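# Turn on the shaker holding four jars

## Task

Four jars already sit on the shaker; switch the shaker on. Its timer is already set to run for 20 seconds.

## Robot and tools

Robot: two arms, left_arm and right_arm, each with six joints and a parallel gripper. The scene frame has its origin at table-top height, midway between the nominal arm bases, with +z up, +x out over the table and left_arm on the +y side. These names do not match image left and right. Calibrated bases: left_arm at (+0.003, +0.338, +0.045) m, quat_wxyz (+1.000, 0, 0, +0.007); right_arm at (-0.039, -0.330, +0.002) m, quat_wxyz (+1.000, 0, 0, -0.012). Hand positions, orientations, velocities and wrist-camera poses are reported in each arm's own base frame. Fixed cameras and the table use the scene frame. Printed hand poses can be off by a few centimetres, more at long reach.

Joint order, used in every row and in every per-joint result list: shoulder, elbow, waist, wrist roll, wrist pitch, wrist yaw. Rely only on this order. Stated ranges (rad): waist -2.618 to 3.054, shoulder 0.000 to 3.142, elbow 0.000 to 3.142, wrist pitch -1.571 to 1.571, wrist yaw -1.571 to 1.571, wrist roll -2.094 to 2.094. The true ends may differ by up to 0.059 rad.

Row format, shared by execute_actions and move: one flat list of 14 numbers, each in [-1, 1]. The first 7 are left_arm (six joint values in the order above, then gripper opening), the next 7 are right_arm. Joint values are offsets, not poses. They count from the Joint targets line as it stood when the action or move began, not from the previous row, so sending the same offset twice moves the arm twice. Scale: 1.0 equals 2.224 rad for shoulder, elbow and waist, and 8.485 rad for the three wrist joints. The gripper value is absolute: +1 fully open, -1 closed. To hold an arm still, send 0 for its joints and repeat its current gripper value, because 0 in the gripper slot is itself a command. An action is rejected for both arms if it would push a joint more than 0.059 rad beyond its range. Past the real end a joint stops there, and the result says "joint sent to its limit".

execute_actions(actions, cameras): actions is a list of up to 15 actions. Each action is a table of up to 15 rows, one row per 1/30 s control step. A short table repeats its last row. An empty actions list returns the state and all camera images. cameras lists names (cam_high, cam_low, cam_over, cam_left_wrist, cam_right_wrist), ["all"], or []. An unknown name invalidates the call.

move(target, speed, blend, opening_speed, grip_force, blocking, cameras): target is one 14-number row, or a list of up to 15 rows. Every row is an offset from the same starting Joint targets. All joints interpolate together, so grippers travel on curves, with no avoidance of obstacles or the other arm. speed is rad/s for the joint with the farthest to go: 0.01 to 12.57, default 0.5, one value or one per target. blend (rad) rounds corners in a list; 0 stops at each one. opening_speed is the rate of gripper change per second on the -1..+1 scale, at least 0.2. grip_force is newtons per finger pad, 10 to 50, one value or one per arm. It persists, and low values close slowly. blocking=false returns after about 0.5 s while motion continues. The result adds a move: line such as done, off_target (resting more than 0.035 rad from target), moving, held or fault. limits=held means a check withheld steps. done does not prove contact or its absence.

wait(seconds 0 to 10, cameras): runs the scene with the last commands held. stop(cameras): brakes a running move. zoom_image(camera, region [x0, y0, x1, y1] in pixels, at most 504 by 504): enlarges part of that camera's newest image. finished_scene(scene): ends the current scene, given its number, and cannot be undone. The goal must hold without the robot.

Results: Joint positions (rad, plus the gripper gap in metres at the end, 0.093 when open), Joint velocities (rad/s, the final value is the gap rate), Joint targets (the base for your next offsets), Joint torques (N m, including gravity, with offsets and noise), end_effector_position and quat per arm, grip_measured (+1 open, -1 closed, pads meet near -0.94, about +0.0208 per mm of object width), and Tool commands. "joint command not followed" means the clearance check altered targets. Velocities may read "within noise". Step readings list some joint positions per step. The gripper point sits between the pads, about 1 cm behind the fingertips, with fingers along +z and closing along y.

Motion limits: each joint target stays within 0.339 rad (big joints) or 2.2 rad (wrist) of its measured angle per step. Targets that would put the gripper more than 200 mm away are scaled back. Friction and weight can leave joints short, and tiny turns may not happen. To release a push, command targets back past the measured positions.

Cameras (all 896x504): cam_high, cam_low, cam_over, cam_left_wrist, cam_right_wrist, with pinhole-plus-radial intrinsics.

Avoid: knocking a jar or anything else off the table; fast or hard contact with the shaker or its switch; slams; arm-to-arm contact, including closing a gripper on the other arm's fingers; strain on the wrist-camera cables, whose touches count as hand contact; and long stretched holds that heat motors. MOTOR HOT appears at 75 °C. At 90 °C the arm folds and idles, and at 100 °C it goes limp. Objects may be nudged occasionally by outside pushes. Move gently and smoothly.

Each tool is called after "Request:" by a JSON object that holds its "fn" and its "kwargs", one argument or row to a line.

## Session

Request:
{"fn": "execute_actions", "kwargs": {
  "actions": []
}}

Scene clock: 0.00 s.
left_arm: end_effector_position=(+0.3800, +0.0357, +0.0770) grip_measured=+1.000 end_effector_quat_wxyz=(+0.552, -0.071, +0.830, +0.036) | right_arm: end_effector_position=(+0.3852, -0.0423, +0.0777) grip_measured=+1.000 end_effector_quat_wxyz=(+0.537, +0.072, +0.838, -0.061)
Joint names: [shoulder, elbow, waist, wrist roll, wrist pitch, wrist yaw]
Joint positions: left_arm=[1.546 0.349 0.055 -0.058 0.795 -0.089 0.093] | right_arm=[1.543 0.396 -0.052 0.035 0.714 0.133 0.093]
Joint velocities: within noise
Joint torques (N m): no reading
Heat: left arm: 39 °C; right arm: 37 °C.
Joint targets: left_arm=[1.537 0.359 0.055 -0.058 0.803 -0.089] | right_arm=[1.538 0.402 -0.052 0.035 0.712 0.133]
Tool commands: left_gripper/opening=+1.0 right_gripper/opening=+1.0

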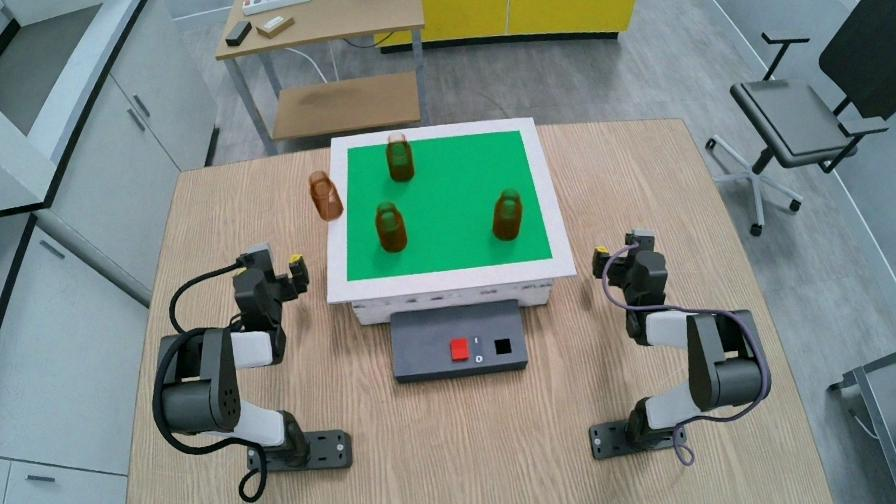

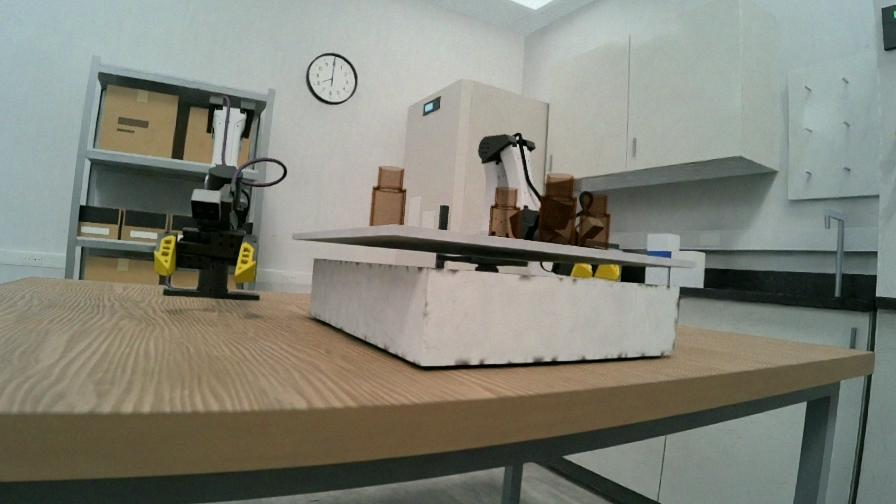

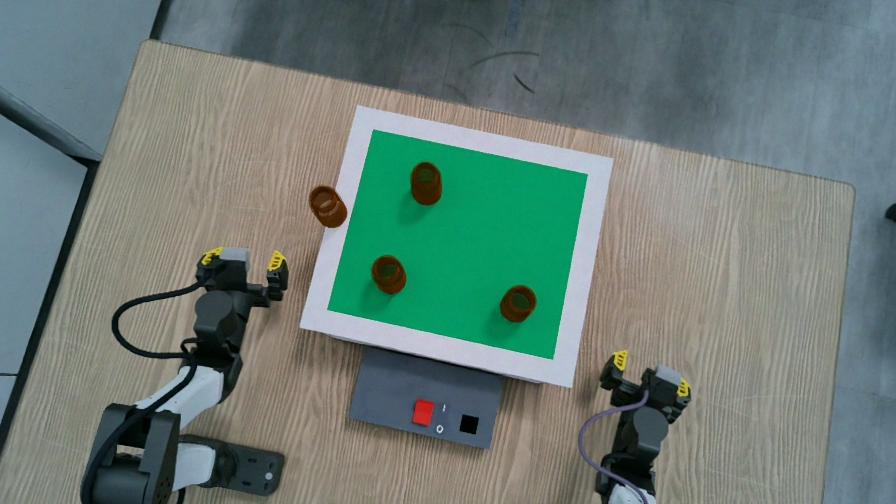

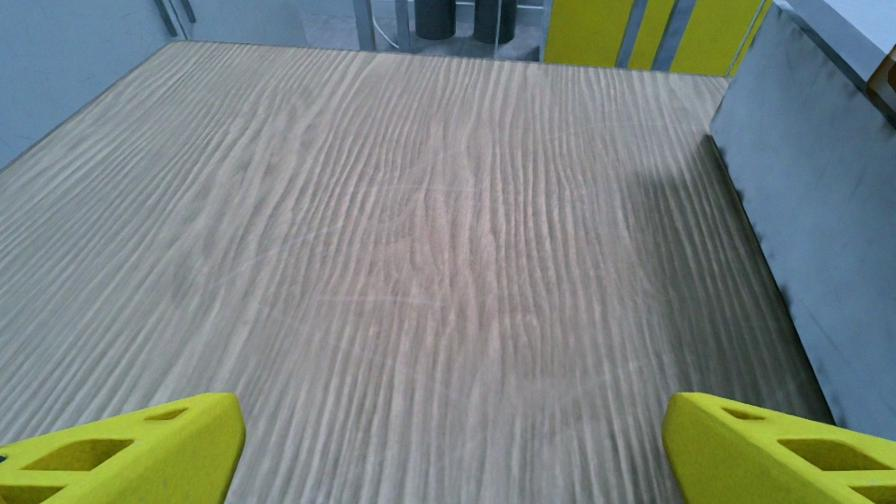

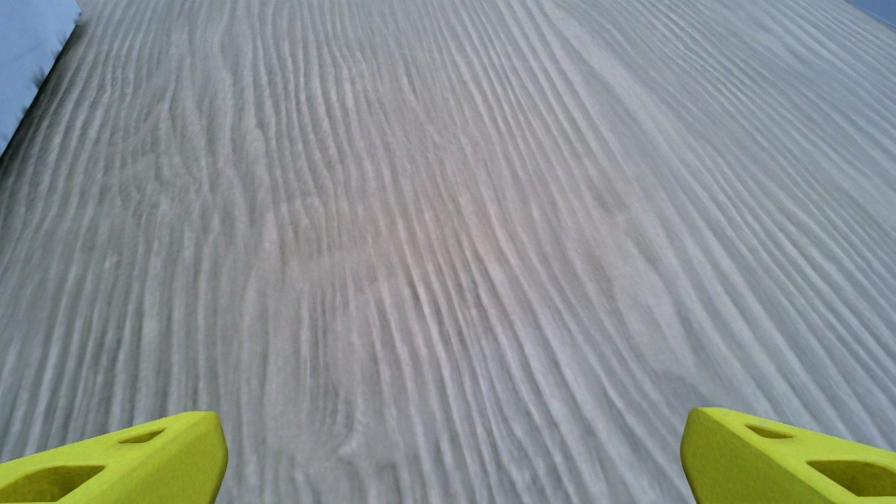

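Request:
{"fn": "zoom_image", "kwargs": {
  "camera": "cam_over",
  "region": [280, 130, 460, 310]
}}

Request:
{"fn": "zoom_image", "kwargs": {
  "camera": "cam_low",
  "region": [290, 120, 710, 380]
}}

Request:
{"fn": "zoom_image", "kwargs": {
  "camera": "cam_high",
  "region": [280, 110, 600, 400]
}}

Request:
{"fn": "zoom_image", "kwargs": {
  "camera": "cam_over",
  "region": [340, 330, 520, 460]
}}

Scaled by 2.800 from the camera's 896x504 image, which has a finer 1280x720 frame.

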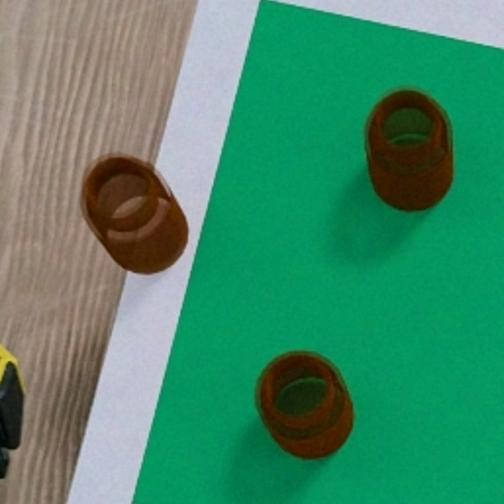

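Scaled by 1.200 from the camera's 896x504 image, which has a finer 1280x720 frame.

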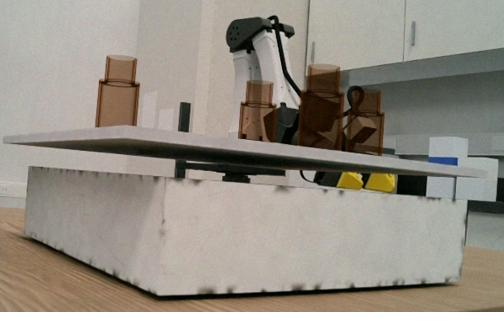

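Scaled by 1.575 from the camera's 896x504 image, which has a finer 1280x720 frame.

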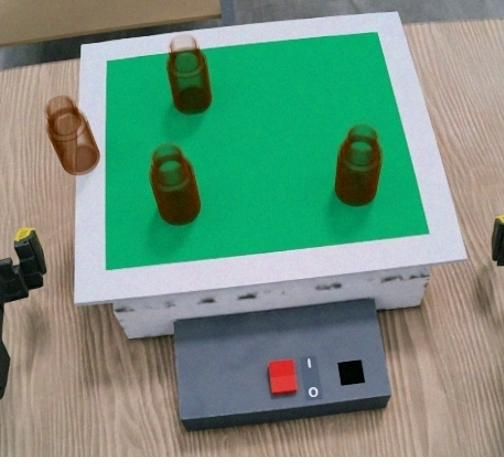

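Scaled by 2.800 from the camera's 896x504 image, which has a finer 1280x720 frame.

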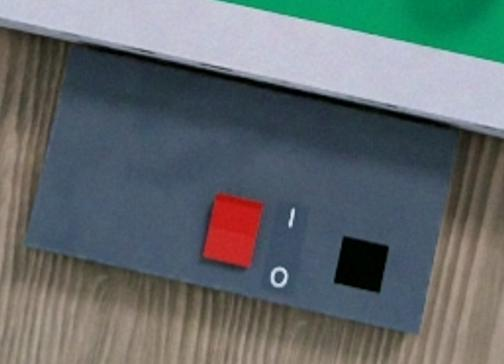

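Request:
{"fn": "move", "kwargs": {
  "target": [
    [-0.125,0.401,0,0.0068,-0.1644,0.0105,1,0,0,0,0,0,0,1],
    [-0.125,0.401,-0.118,0.0068,-0.1644,0.0105,1,0,0,0,0,0,0,1]
  ],
  "blend": 0.1,
  "speed": 1.0,
  "cameras": ["all"]
}}

Scene clock: 160.50 s.
left_arm: end_effector_position=(+0.3762, -0.0770, +0.2647) grip_measured=+1.000 end_effector_quat_wxyz=(+0.441, +0.084, +0.892, -0.045) | right_arm: end_effector_position=(+0.3852, -0.0423, +0.0777) grip_measured=+1.000 end_effector_quat_wxyz=(+0.537, +0.072, +0.838, -0.061)
Joint names: [shoulder, elbow, waist, wrist roll, wrist pitch, wrist yaw]
Joint positions: left_arm=[1.276 1.219 -0.205 -0.013 -0.595 -0.007 0.093] | right_arm=[1.543 0.396 -0.052 0.035 0.714 0.133 0.093]
Joint torques (N m): left_arm=[-6 9.06 -0.59 0.01 2.15 0.13] | right_arm=[-5.89 5.98 -0.12 -0.01 1.78 0.09]
Heat: left arm: 55 °C; right arm: 44 °C.
Joint targets: left_arm=[1.259 1.251 -0.208 0.000 -0.592 0.000] | right_arm=[1.538 0.402 -0.052 0.035 0.712 0.133]
move: done

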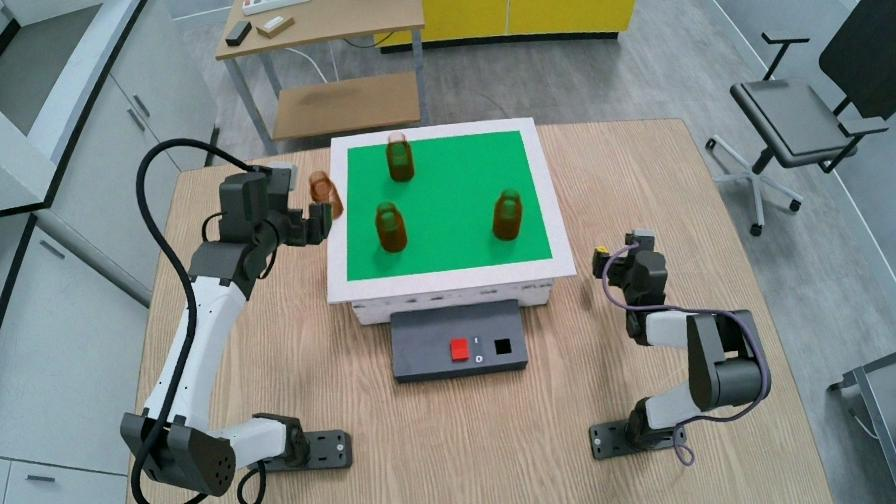

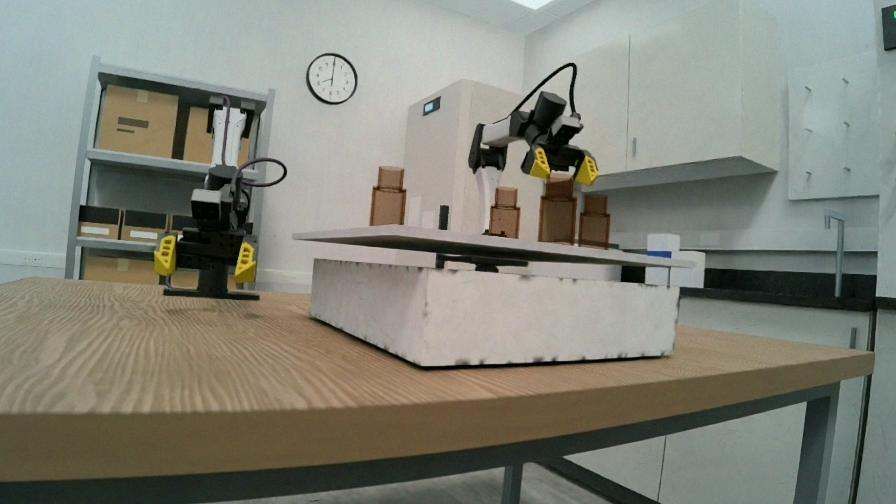

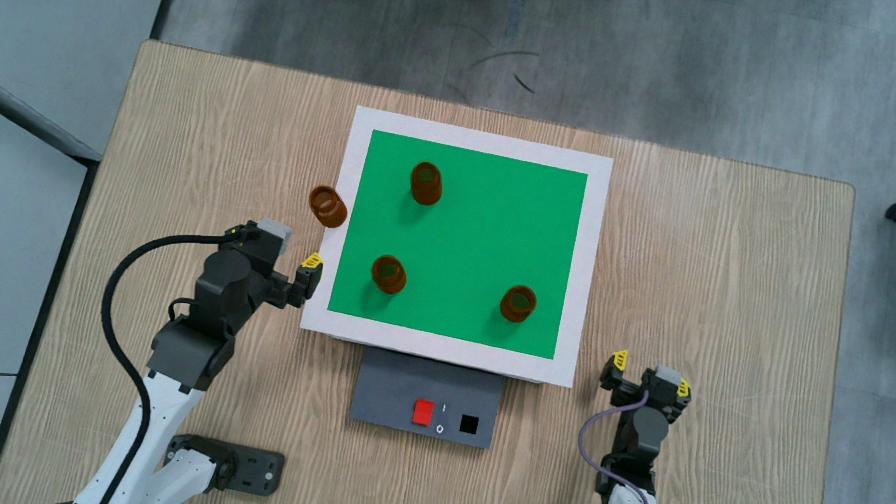

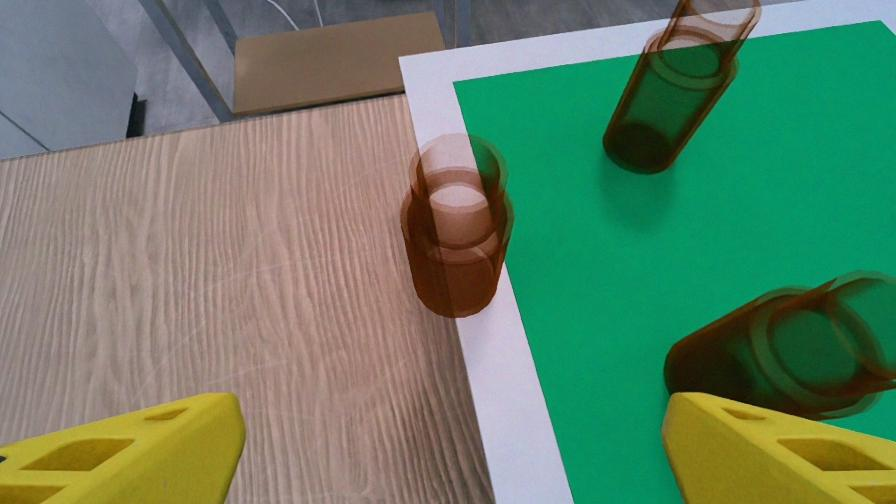

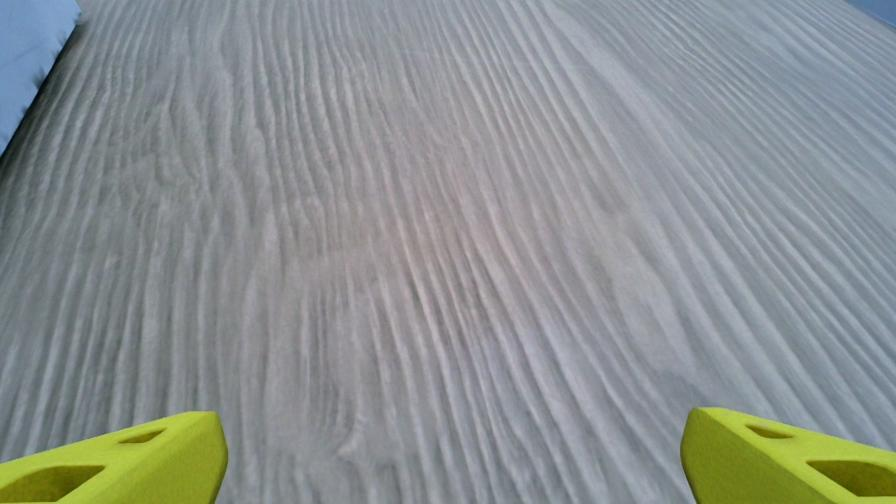

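Request:
{"fn": "move", "kwargs": {
  "target": [-0.004,-0.1826,0,0,0.0468,0,1,0,0,0,0,0,0,1],
  "speed": 0.7,
  "cameras": ["cam_left_wrist","cam_low","cam_over"]
}}

Scene clock: 208.97 s.
left_arm: end_effector_position=(+0.3780, -0.0773, +0.1771) grip_measured=+1.000 end_effector_quat_wxyz=(+0.448, +0.084, +0.889, -0.046) | right_arm: end_effector_position=(+0.3852, -0.0423, +0.0777) grip_measured=+1.000 end_effector_quat_wxyz=(+0.537, +0.072, +0.838, -0.061)
Joint names: [shoulder, elbow, waist, wrist roll, wrist pitch, wrist yaw]
Joint positions: left_arm=[1.273 0.854 -0.205 -0.013 -0.217 -0.007 0.093] | right_arm=[1.543 0.396 -0.052 0.035 0.714 0.133 0.093]
Joint torques (N m): left_arm=[-6.43 5.91 -0.62 0.03 2.36 0.13] | right_arm=[-5.89 5.98 -0.14 -0.01 1.79 0.09]
Heat: left arm: 55 °C; right arm: 45 °C.
Joint targets: left_arm=[1.250 0.845 -0.208 0.000 -0.195 0.000] | right_arm=[1.538 0.402 -0.052 0.035 0.712 0.133]
move: done
Images, in order (width x height): cam_low 896x504, cam_over 896x504, cam_left_wrist 896x504.

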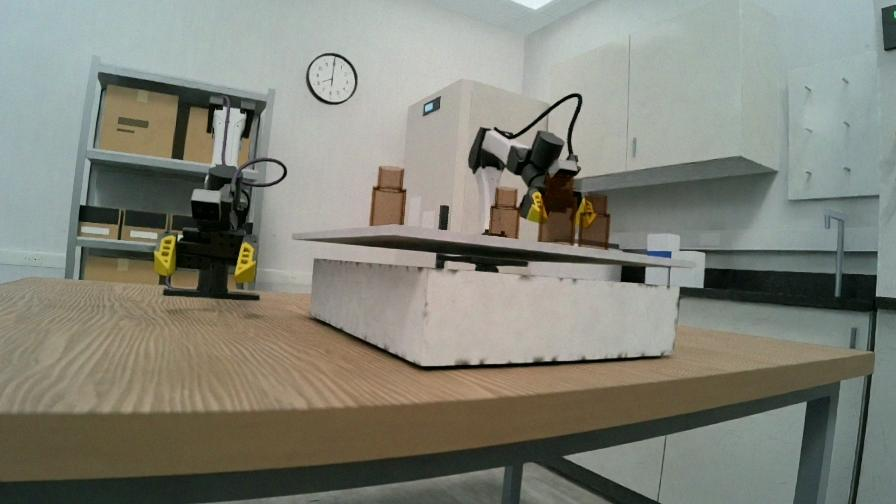

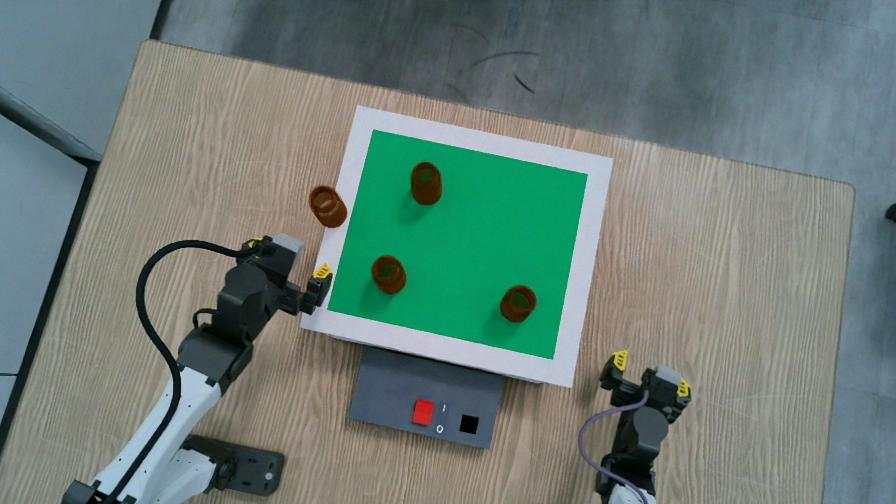

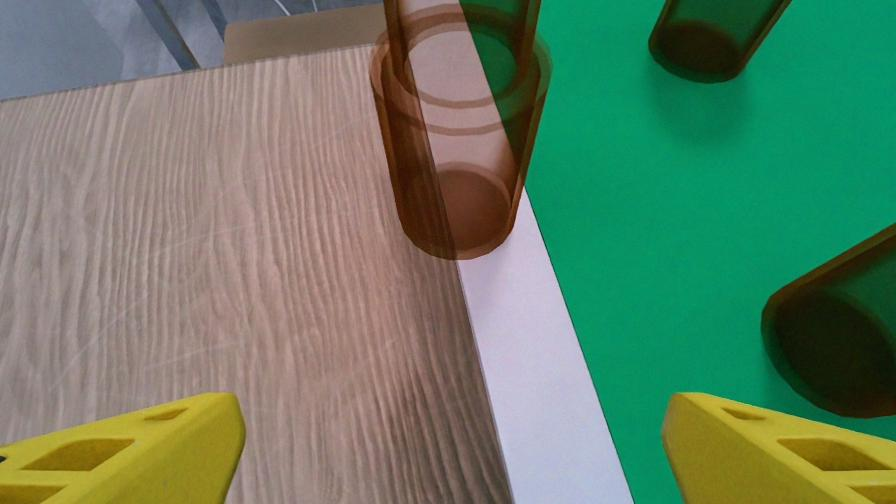

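Request:
{"fn": "move", "kwargs": {
  "target": [0.1826,0.1376,0,0,0.0118,0,1,0,0,0,0,0,0,1],
  "speed": 0.35,
  "cameras": ["cam_left_wrist","cam_low","cam_over"]
}}

Scene clock: 227.40 s.
left_arm: end_effector_position=(+0.4635, -0.0951, +0.1574) grip_measured=+1.000 end_effector_quat_wxyz=(+0.442, +0.084, +0.892, -0.045) | right_arm: end_effector_position=(+0.3852, -0.0423, +0.0777) grip_measured=+1.000 end_effector_quat_wxyz=(+0.537, +0.072, +0.838, -0.061)
Joint names: [shoulder, elbow, waist, wrist roll, wrist pitch, wrist yaw]
Joint positions: left_arm=[1.641 1.108 -0.205 -0.013 -0.117 -0.007 0.093] | right_arm=[1.543 0.396 -0.052 0.035 0.714 0.133 0.093]
Joint torques (N m): left_arm=[-6.52 9.78 -0.61 0.02 2.37 0.15] | right_arm=[-5.91 6 -0.12 -0.01 1.78 0.08]
Heat: left arm: 57 °C; right arm: 46 °C.
Joint targets: left_arm=[1.656 1.151 -0.208 0.000 -0.094 0.000] | right_arm=[1.538 0.402 -0.052 0.035 0.712 0.133]
move: off_target (left_arm); left_arm: the elbow is farthest, 0.043 rad from its target
Images, in order (width x height): cam_low 896x504, cam_over 896x504, cam_left_wrist 896x504.

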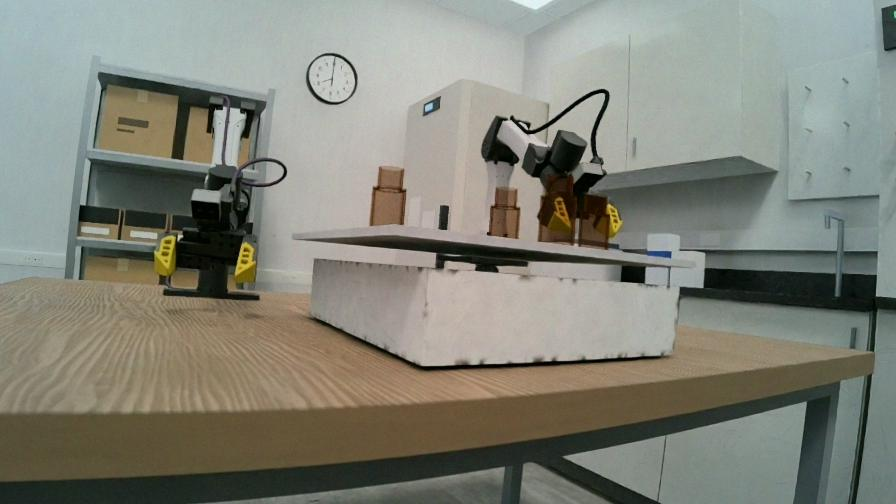

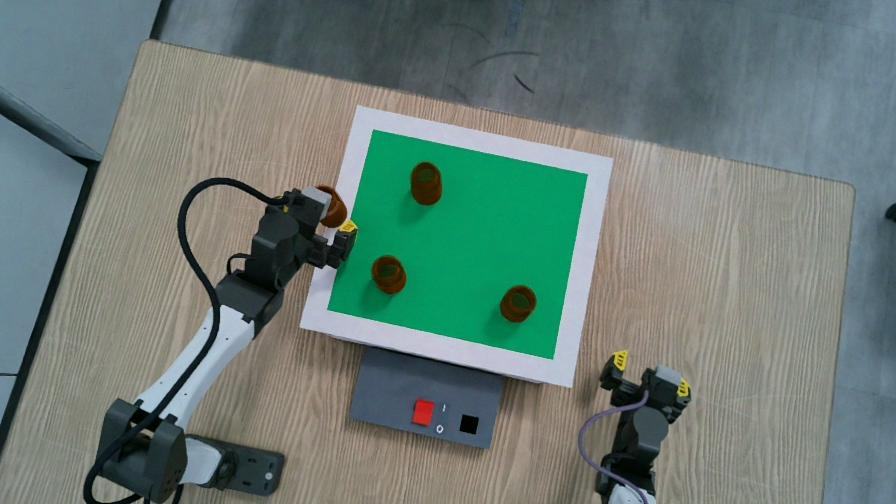

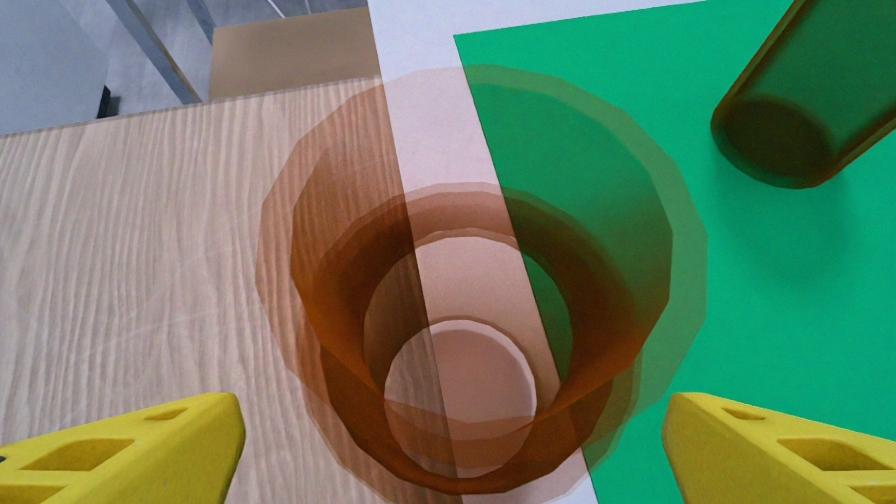

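Request:
{"fn": "move", "kwargs": {
  "target": [
    [0.0247,0.0279,0,0,-0.0009,0,1,0,0,0,0,0,0,1],
    [0.0247,0.0279,0,0,-0.0009,0,-0.15,0,0,0,0,0,0,1]
  ],
  "speed": 0.3,
  "grip_force": 25,
  "cameras": ["cam_left_wrist","cam_low","cam_over"]
}}

Scene clock: 246.63 s.
left_arm: end_effector_position=(+0.4792, -0.0990, +0.1611) grip_measured=+0.129 end_effector_quat_wxyz=(+0.447, +0.085, +0.889, -0.048) | right_arm: end_effector_position=(+0.3852, -0.0423, +0.0777) grip_measured=+1.000 end_effector_quat_wxyz=(+0.537, +0.072, +0.838, -0.061)
Joint names: [shoulder, elbow, waist, wrist roll, wrist pitch, wrist yaw]
Joint positions: left_arm=[1.693 1.171 -0.205 -0.013 -0.116 -0.003 0.051] | right_arm=[1.543 0.396 -0.052 0.035 0.714 0.133 0.093]
Joint torques (N m): left_arm=[-6.71 9.7 -0.68 0.01 2.29 0.09] | right_arm=[-5.9 6 -0.13 -0.02 1.78 0.09]
Heat: left arm: 56 °C; right arm: 46 °C.
Joint targets: left_arm=[1.711 1.213 -0.208 0.000 -0.102 0.000] | right_arm=[1.538 0.402 -0.052 0.035 0.712 0.133]
grip_force (N): 25, 25
move: off_target (left_arm); target 2's new numbers were sent with left_arm's elbow 0.042 rad from that target; left_arm: the elbow is farthest, 0.042 rad from its target
Images, in order (width x height): cam_low 896x504, cam_over 896x504, cam_left_wrist 896x504.

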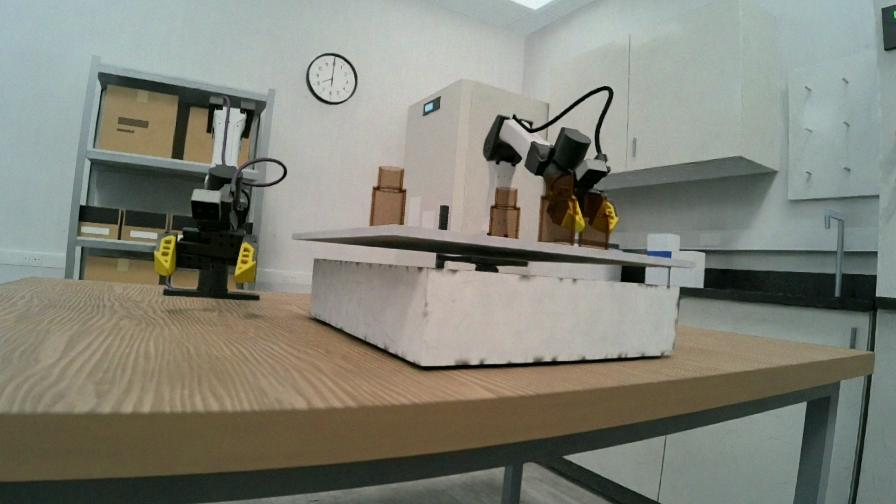

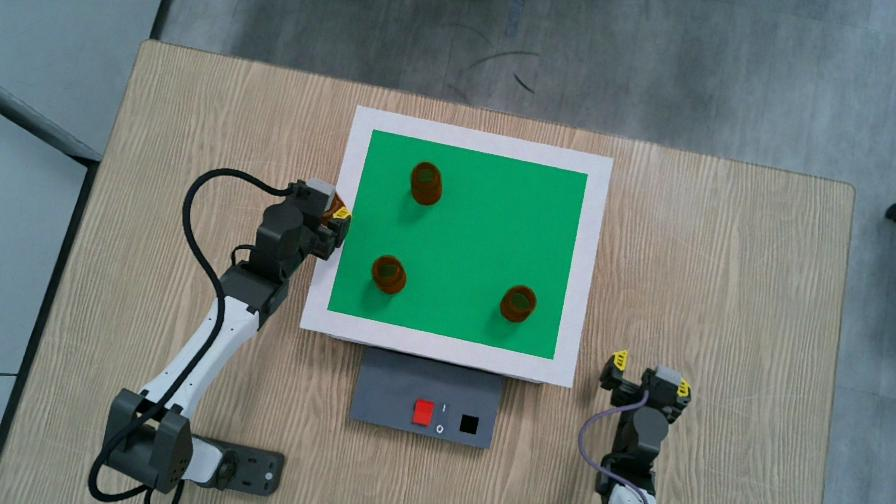

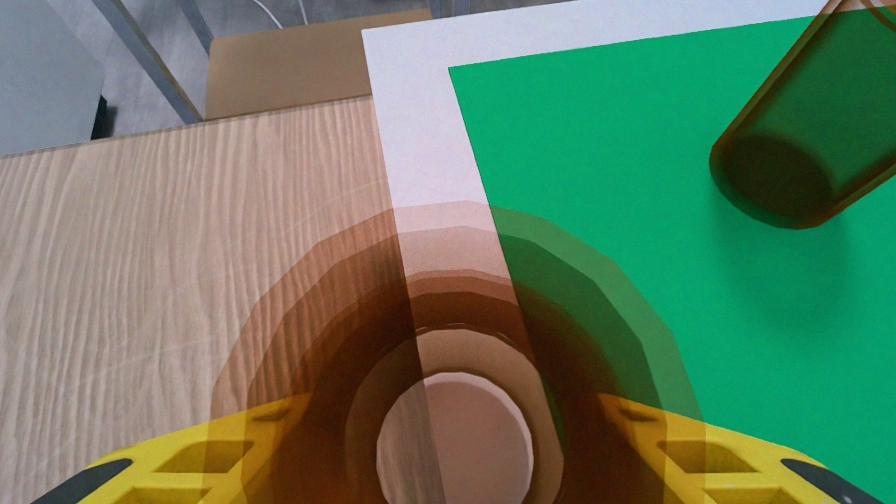

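Request:
{"fn": "move", "kwargs": {
  "target": [
    [-0.013,0.1416,0,0,-0.0405,0,-0.15,0,0,0,0,0,0,1],
    [0.2244,0.4802,-0.0411,0,-0.0671,0,-0.15,0,0,0,0,0,0,1]
  ],
  "speed": 0.4,
  "blend": 0.03,
  "cameras": ["cam_left_wrist","cam_low","cam_over","cam_high"]
}}

Scene clock: 301.00 s.
left_arm: end_effector_position=(+0.5813, -0.1760, +0.2435) grip_measured=+0.120 end_effector_quat_wxyz=(+0.429, +0.126, +0.892, -0.065) | right_arm: end_effector_position=(+0.3852, -0.0423, +0.0777) grip_measured=+1.000 end_effector_quat_wxyz=(+0.537, +0.072, +0.838, -0.061)
Joint names: [shoulder, elbow, waist, wrist roll, wrist pitch, wrist yaw]
Joint positions: left_arm=[2.197 2.228 -0.295 -0.013 -0.704 -0.003 0.051] | right_arm=[1.543 0.396 -0.052 0.035 0.714 0.133 0.093]
Joint torques (N m): left_arm=[-11.07 10.61 -0.65 0 2.46 0.09] | right_arm=[-5.91 5.98 -0.12 -0.02 1.78 0.08]
Heat: left arm: 56 °C; right arm: 47 °C.
Joint targets: left_arm=[2.210 2.281 -0.299 0.000 -0.672 0.000] | right_arm=[1.538 0.402 -0.052 0.035 0.712 0.133]
grip_force (N): 25, 25
move: off_target (left_arm); left_arm: the elbow is farthest, 0.054 rad from its target
Images, in order (width x height): cam_high 896x504, cam_low 896x504, cam_over 896x504, cam_left_wrist 896x504.

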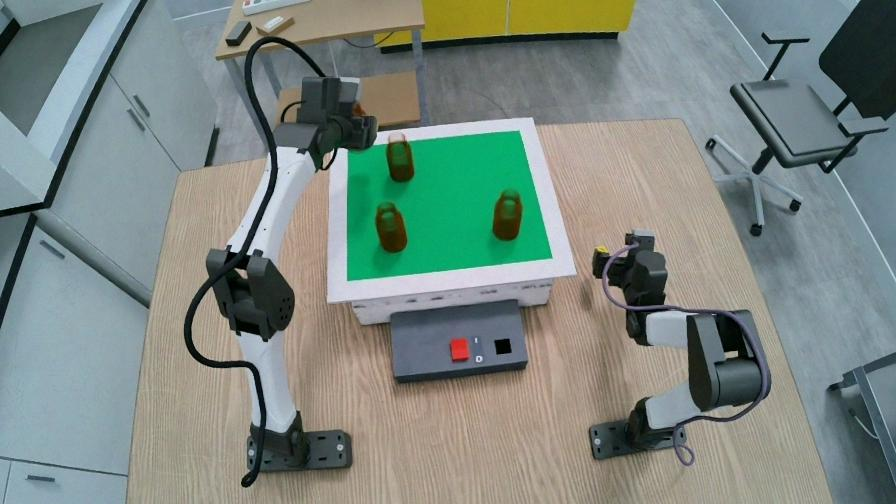

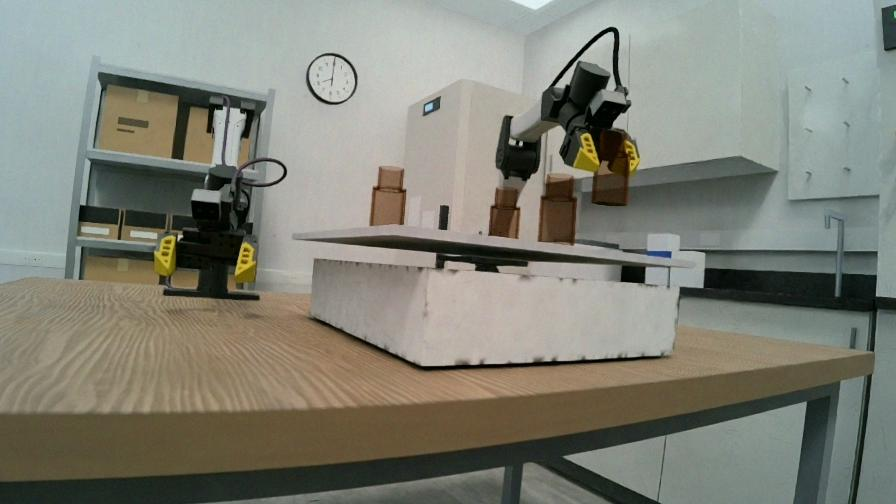

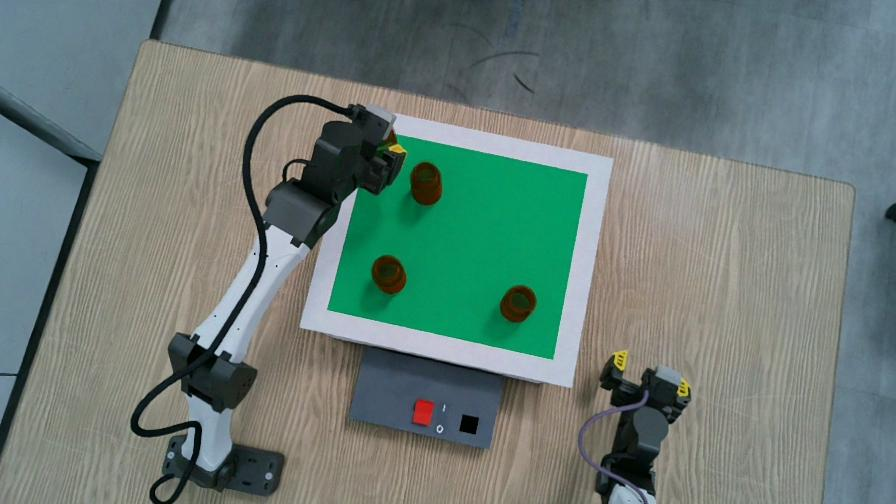

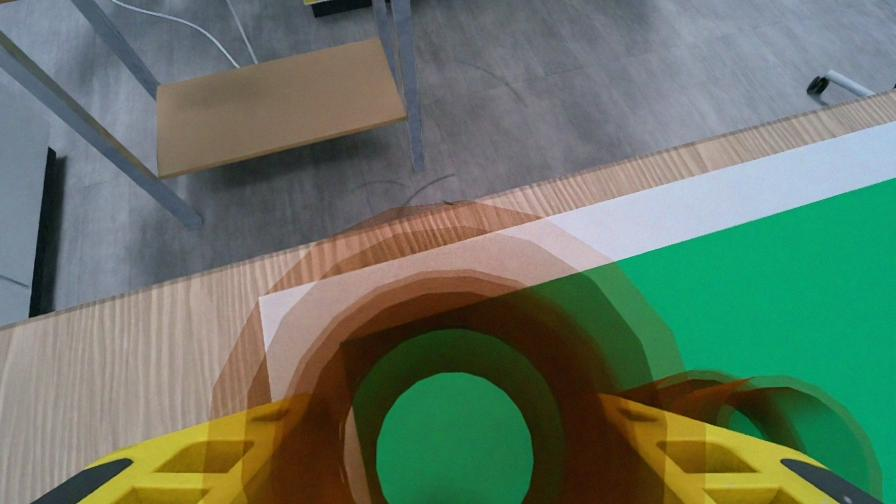

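Request:
{"fn": "move", "kwargs": {
  "target": [-0.0164,-0.1318,0.0045,0,0.0318,0,-0.15,0,0,0,0,0,0,1],
  "speed": 0.4,
  "cameras": ["cam_left_wrist","cam_low","cam_over"]
}}

Request:
{"fn": "zoom_image", "kwargs": {
  "camera": "cam_low",
  "region": [460, 120, 710, 280]
}}

Scene clock: 332.17 s.
left_arm: end_effector_position=(+0.5922, -0.1793, +0.1877) grip_measured=+0.120 end_effector_quat_wxyz=(+0.436, +0.126, +0.889, -0.066) | right_arm: end_effector_position=(+0.3852, -0.0423, +0.0777) grip_measured=+1.000 end_effector_quat_wxyz=(+0.537, +0.072, +0.838, -0.061)
Joint names: [shoulder, elbow, waist, wrist roll, wrist pitch, wrist yaw]
Joint positions: left_arm=[2.197 1.991 -0.295 -0.013 -0.451 -0.003 0.051] | right_arm=[1.543 0.396 -0.052 0.035 0.714 0.133 0.093]
Joint torques (N m): left_arm=[-14.17 6.43 0.28 0.03 2.63 0.09] | right_arm=[-5.91 6 -0.13 -0.01 1.78 0.08]
Heat: left arm: 57 °C; right arm: 47 °C.
Joint targets: left_arm=[2.174 1.988 -0.289 0.000 -0.402 0.000] | right_arm=[1.538 0.402 -0.052 0.035 0.712 0.133]
grip_force (N): 25, 25
move: off_target (left_arm); left_arm: the wrist pitch is farthest, 0.049 rad from its target
Images, in order (width x height): cam_low 896x504, cam_over 896x504, cam_left_wrist 896x504.

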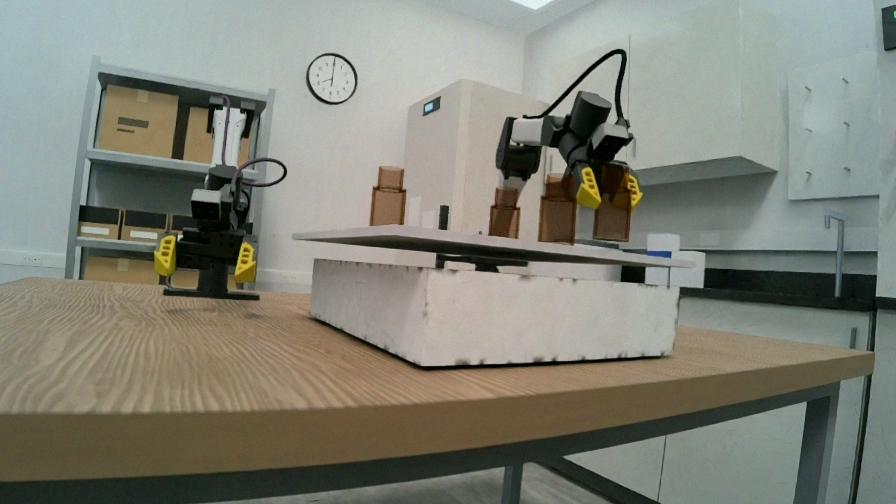

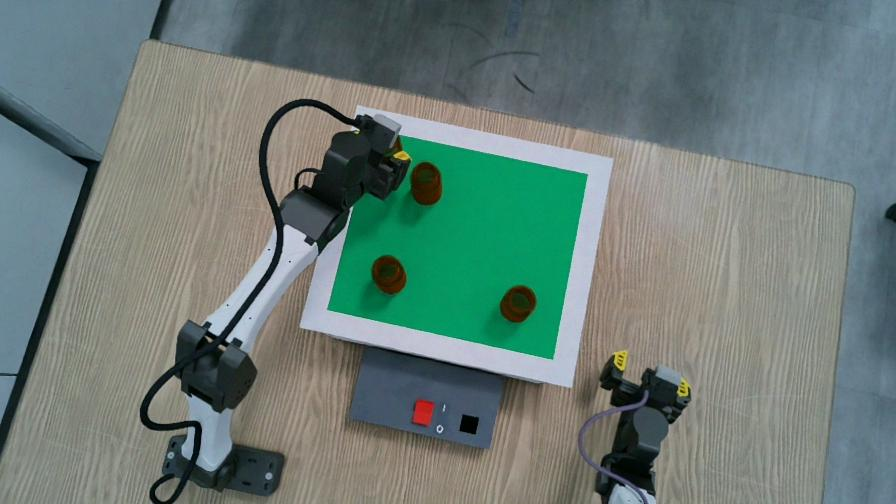

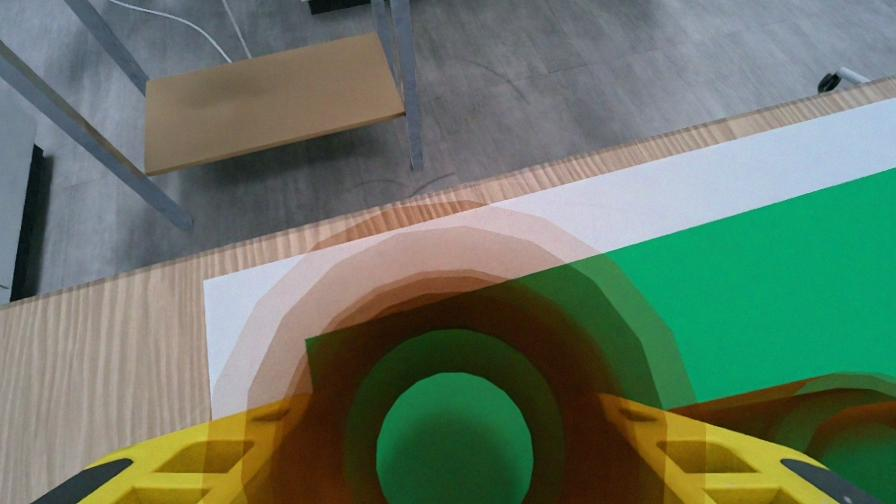

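Scaled by 2.016 from the camera's 896x504 image, which has a finer 1280x720 frame.

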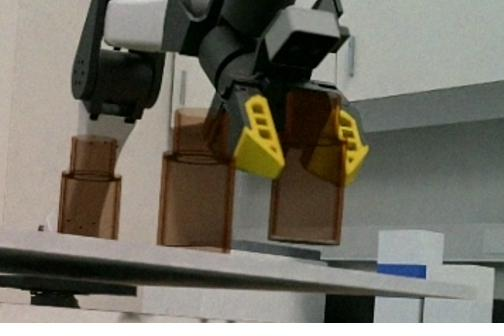

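Request:
{"fn": "move", "kwargs": {
  "target": [0,0,0.0103,0,0,0,-0.15,0,0,0,0,0,0,1],
  "speed": 0.2,
  "cameras": ["cam_left_wrist"]
}}

Scene clock: 351.27 s.
left_arm: end_effector_position=(+0.5967, -0.1639, +0.1878) grip_measured=+0.120 end_effector_quat_wxyz=(+0.437, +0.114, +0.890, -0.061) | right_arm: end_effector_position=(+0.3852, -0.0423, +0.0777) grip_measured=+1.000 end_effector_quat_wxyz=(+0.537, +0.072, +0.838, -0.061)
Joint names: [shoulder, elbow, waist, wrist roll, wrist pitch, wrist yaw]
Joint positions: left_arm=[2.197 1.991 -0.269 -0.013 -0.451 -0.003 0.051] | right_arm=[1.543 0.396 -0.052 0.035 0.714 0.133 0.093]
Joint torques (N m): left_arm=[-14.15 6.41 0.03 0.02 2.62 0.1] | right_arm=[-5.91 6 -0.1 -0.01 1.79 0.09]
Heat: left arm: 65 °C; right arm: 47 °C.
Joint targets: left_arm=[2.174 1.988 -0.266 0.000 -0.402 0.000] | right_arm=[1.538 0.402 -0.052 0.035 0.712 0.133]
grip_force (N): 25, 25
move: off_target (left_arm); left_arm: the wrist pitch is farthest, 0.049 rad from its target
Images, in order (width x height): cam_left_wrist 896x504.

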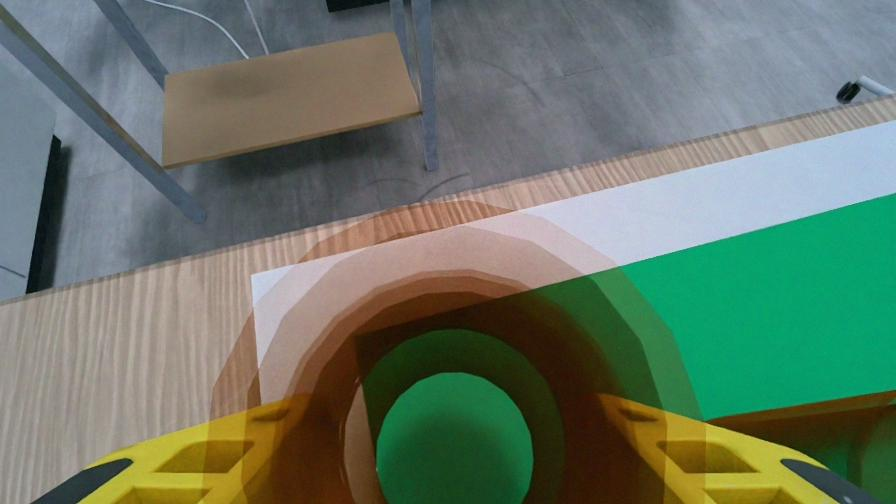

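Request:
{"fn": "move", "kwargs": {
  "target": [-0.0157,-0.0549,-0.0067,0,0.0118,0,-0.15,0,0,0,0,0,0,1],
  "speed": 0.2,
  "cameras": ["cam_left_wrist","cam_low"]
}}

Request:
{"fn": "zoom_image", "kwargs": {
  "camera": "cam_low",
  "region": [460, 120, 710, 280]
}}

Scene clock: 365.20 s.
left_arm: end_effector_position=(+0.5957, -0.1665, +0.1645) grip_measured=+0.120 end_effector_quat_wxyz=(+0.441, +0.116, +0.888, -0.062) | right_arm: end_effector_position=(+0.3852, -0.0423, +0.0777) grip_measured=+1.000 end_effector_quat_wxyz=(+0.537, +0.072, +0.838, -0.061)
Joint names: [shoulder, elbow, waist, wrist roll, wrist pitch, wrist yaw]
Joint positions: left_arm=[2.191 1.881 -0.273 -0.011 -0.337 -0.003 0.051] | right_arm=[1.543 0.396 -0.052 0.035 0.714 0.133 0.093]
Joint torques (N m): left_arm=[-16.43 5.45 -1.1 -0.02 2.49 0.1] | right_arm=[-5.9 5.98 -0.13 -0.01 1.79 0.08]
Heat: left arm: 70 °C; right arm: 48 °C.
Joint targets: left_arm=[2.139 1.866 -0.281 0.000 -0.301 0.000] | right_arm=[1.538 0.402 -0.052 0.035 0.712 0.133]
grip_force (N): 25, 25
move: off_target (left_arm); left_arm: the shoulder is farthest, 0.052 rad from its target
Images, in order (width x height): cam_low 896x504, cam_left_wrist 896x504.

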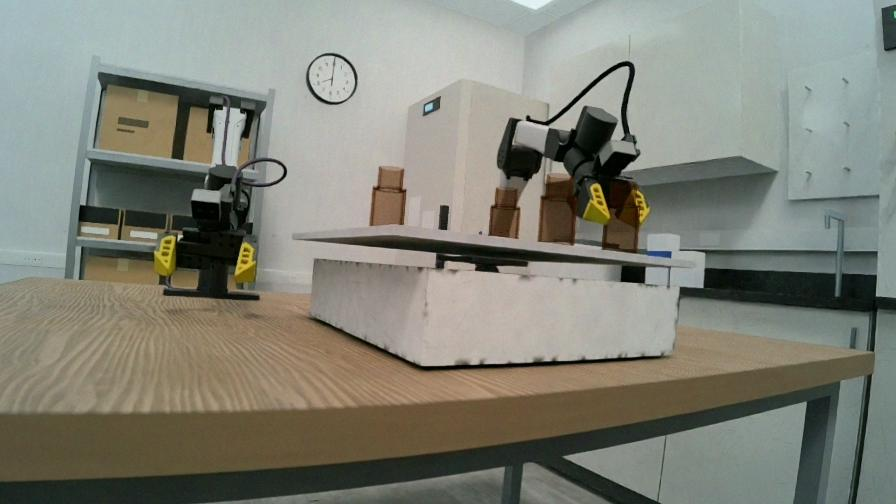

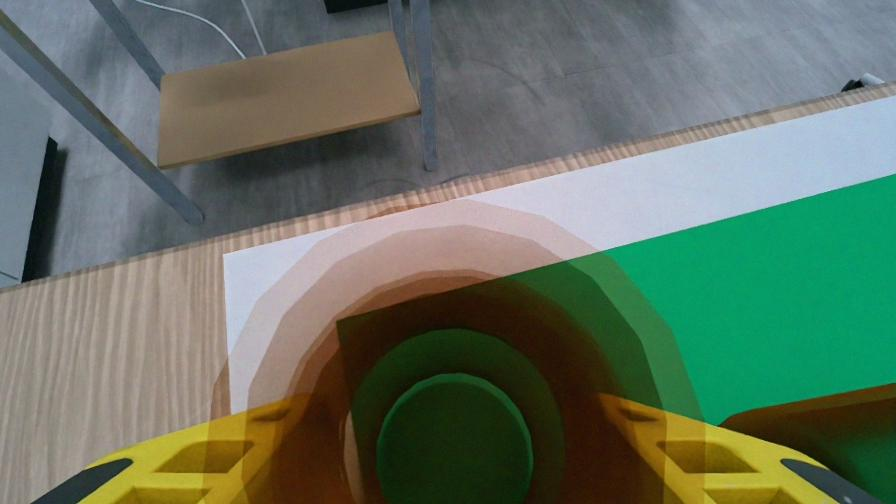

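Scaled by 2.016 from the camera's 896x504 image, which has a finer 1280x720 frame.

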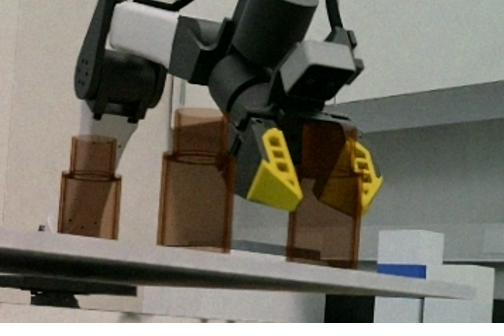

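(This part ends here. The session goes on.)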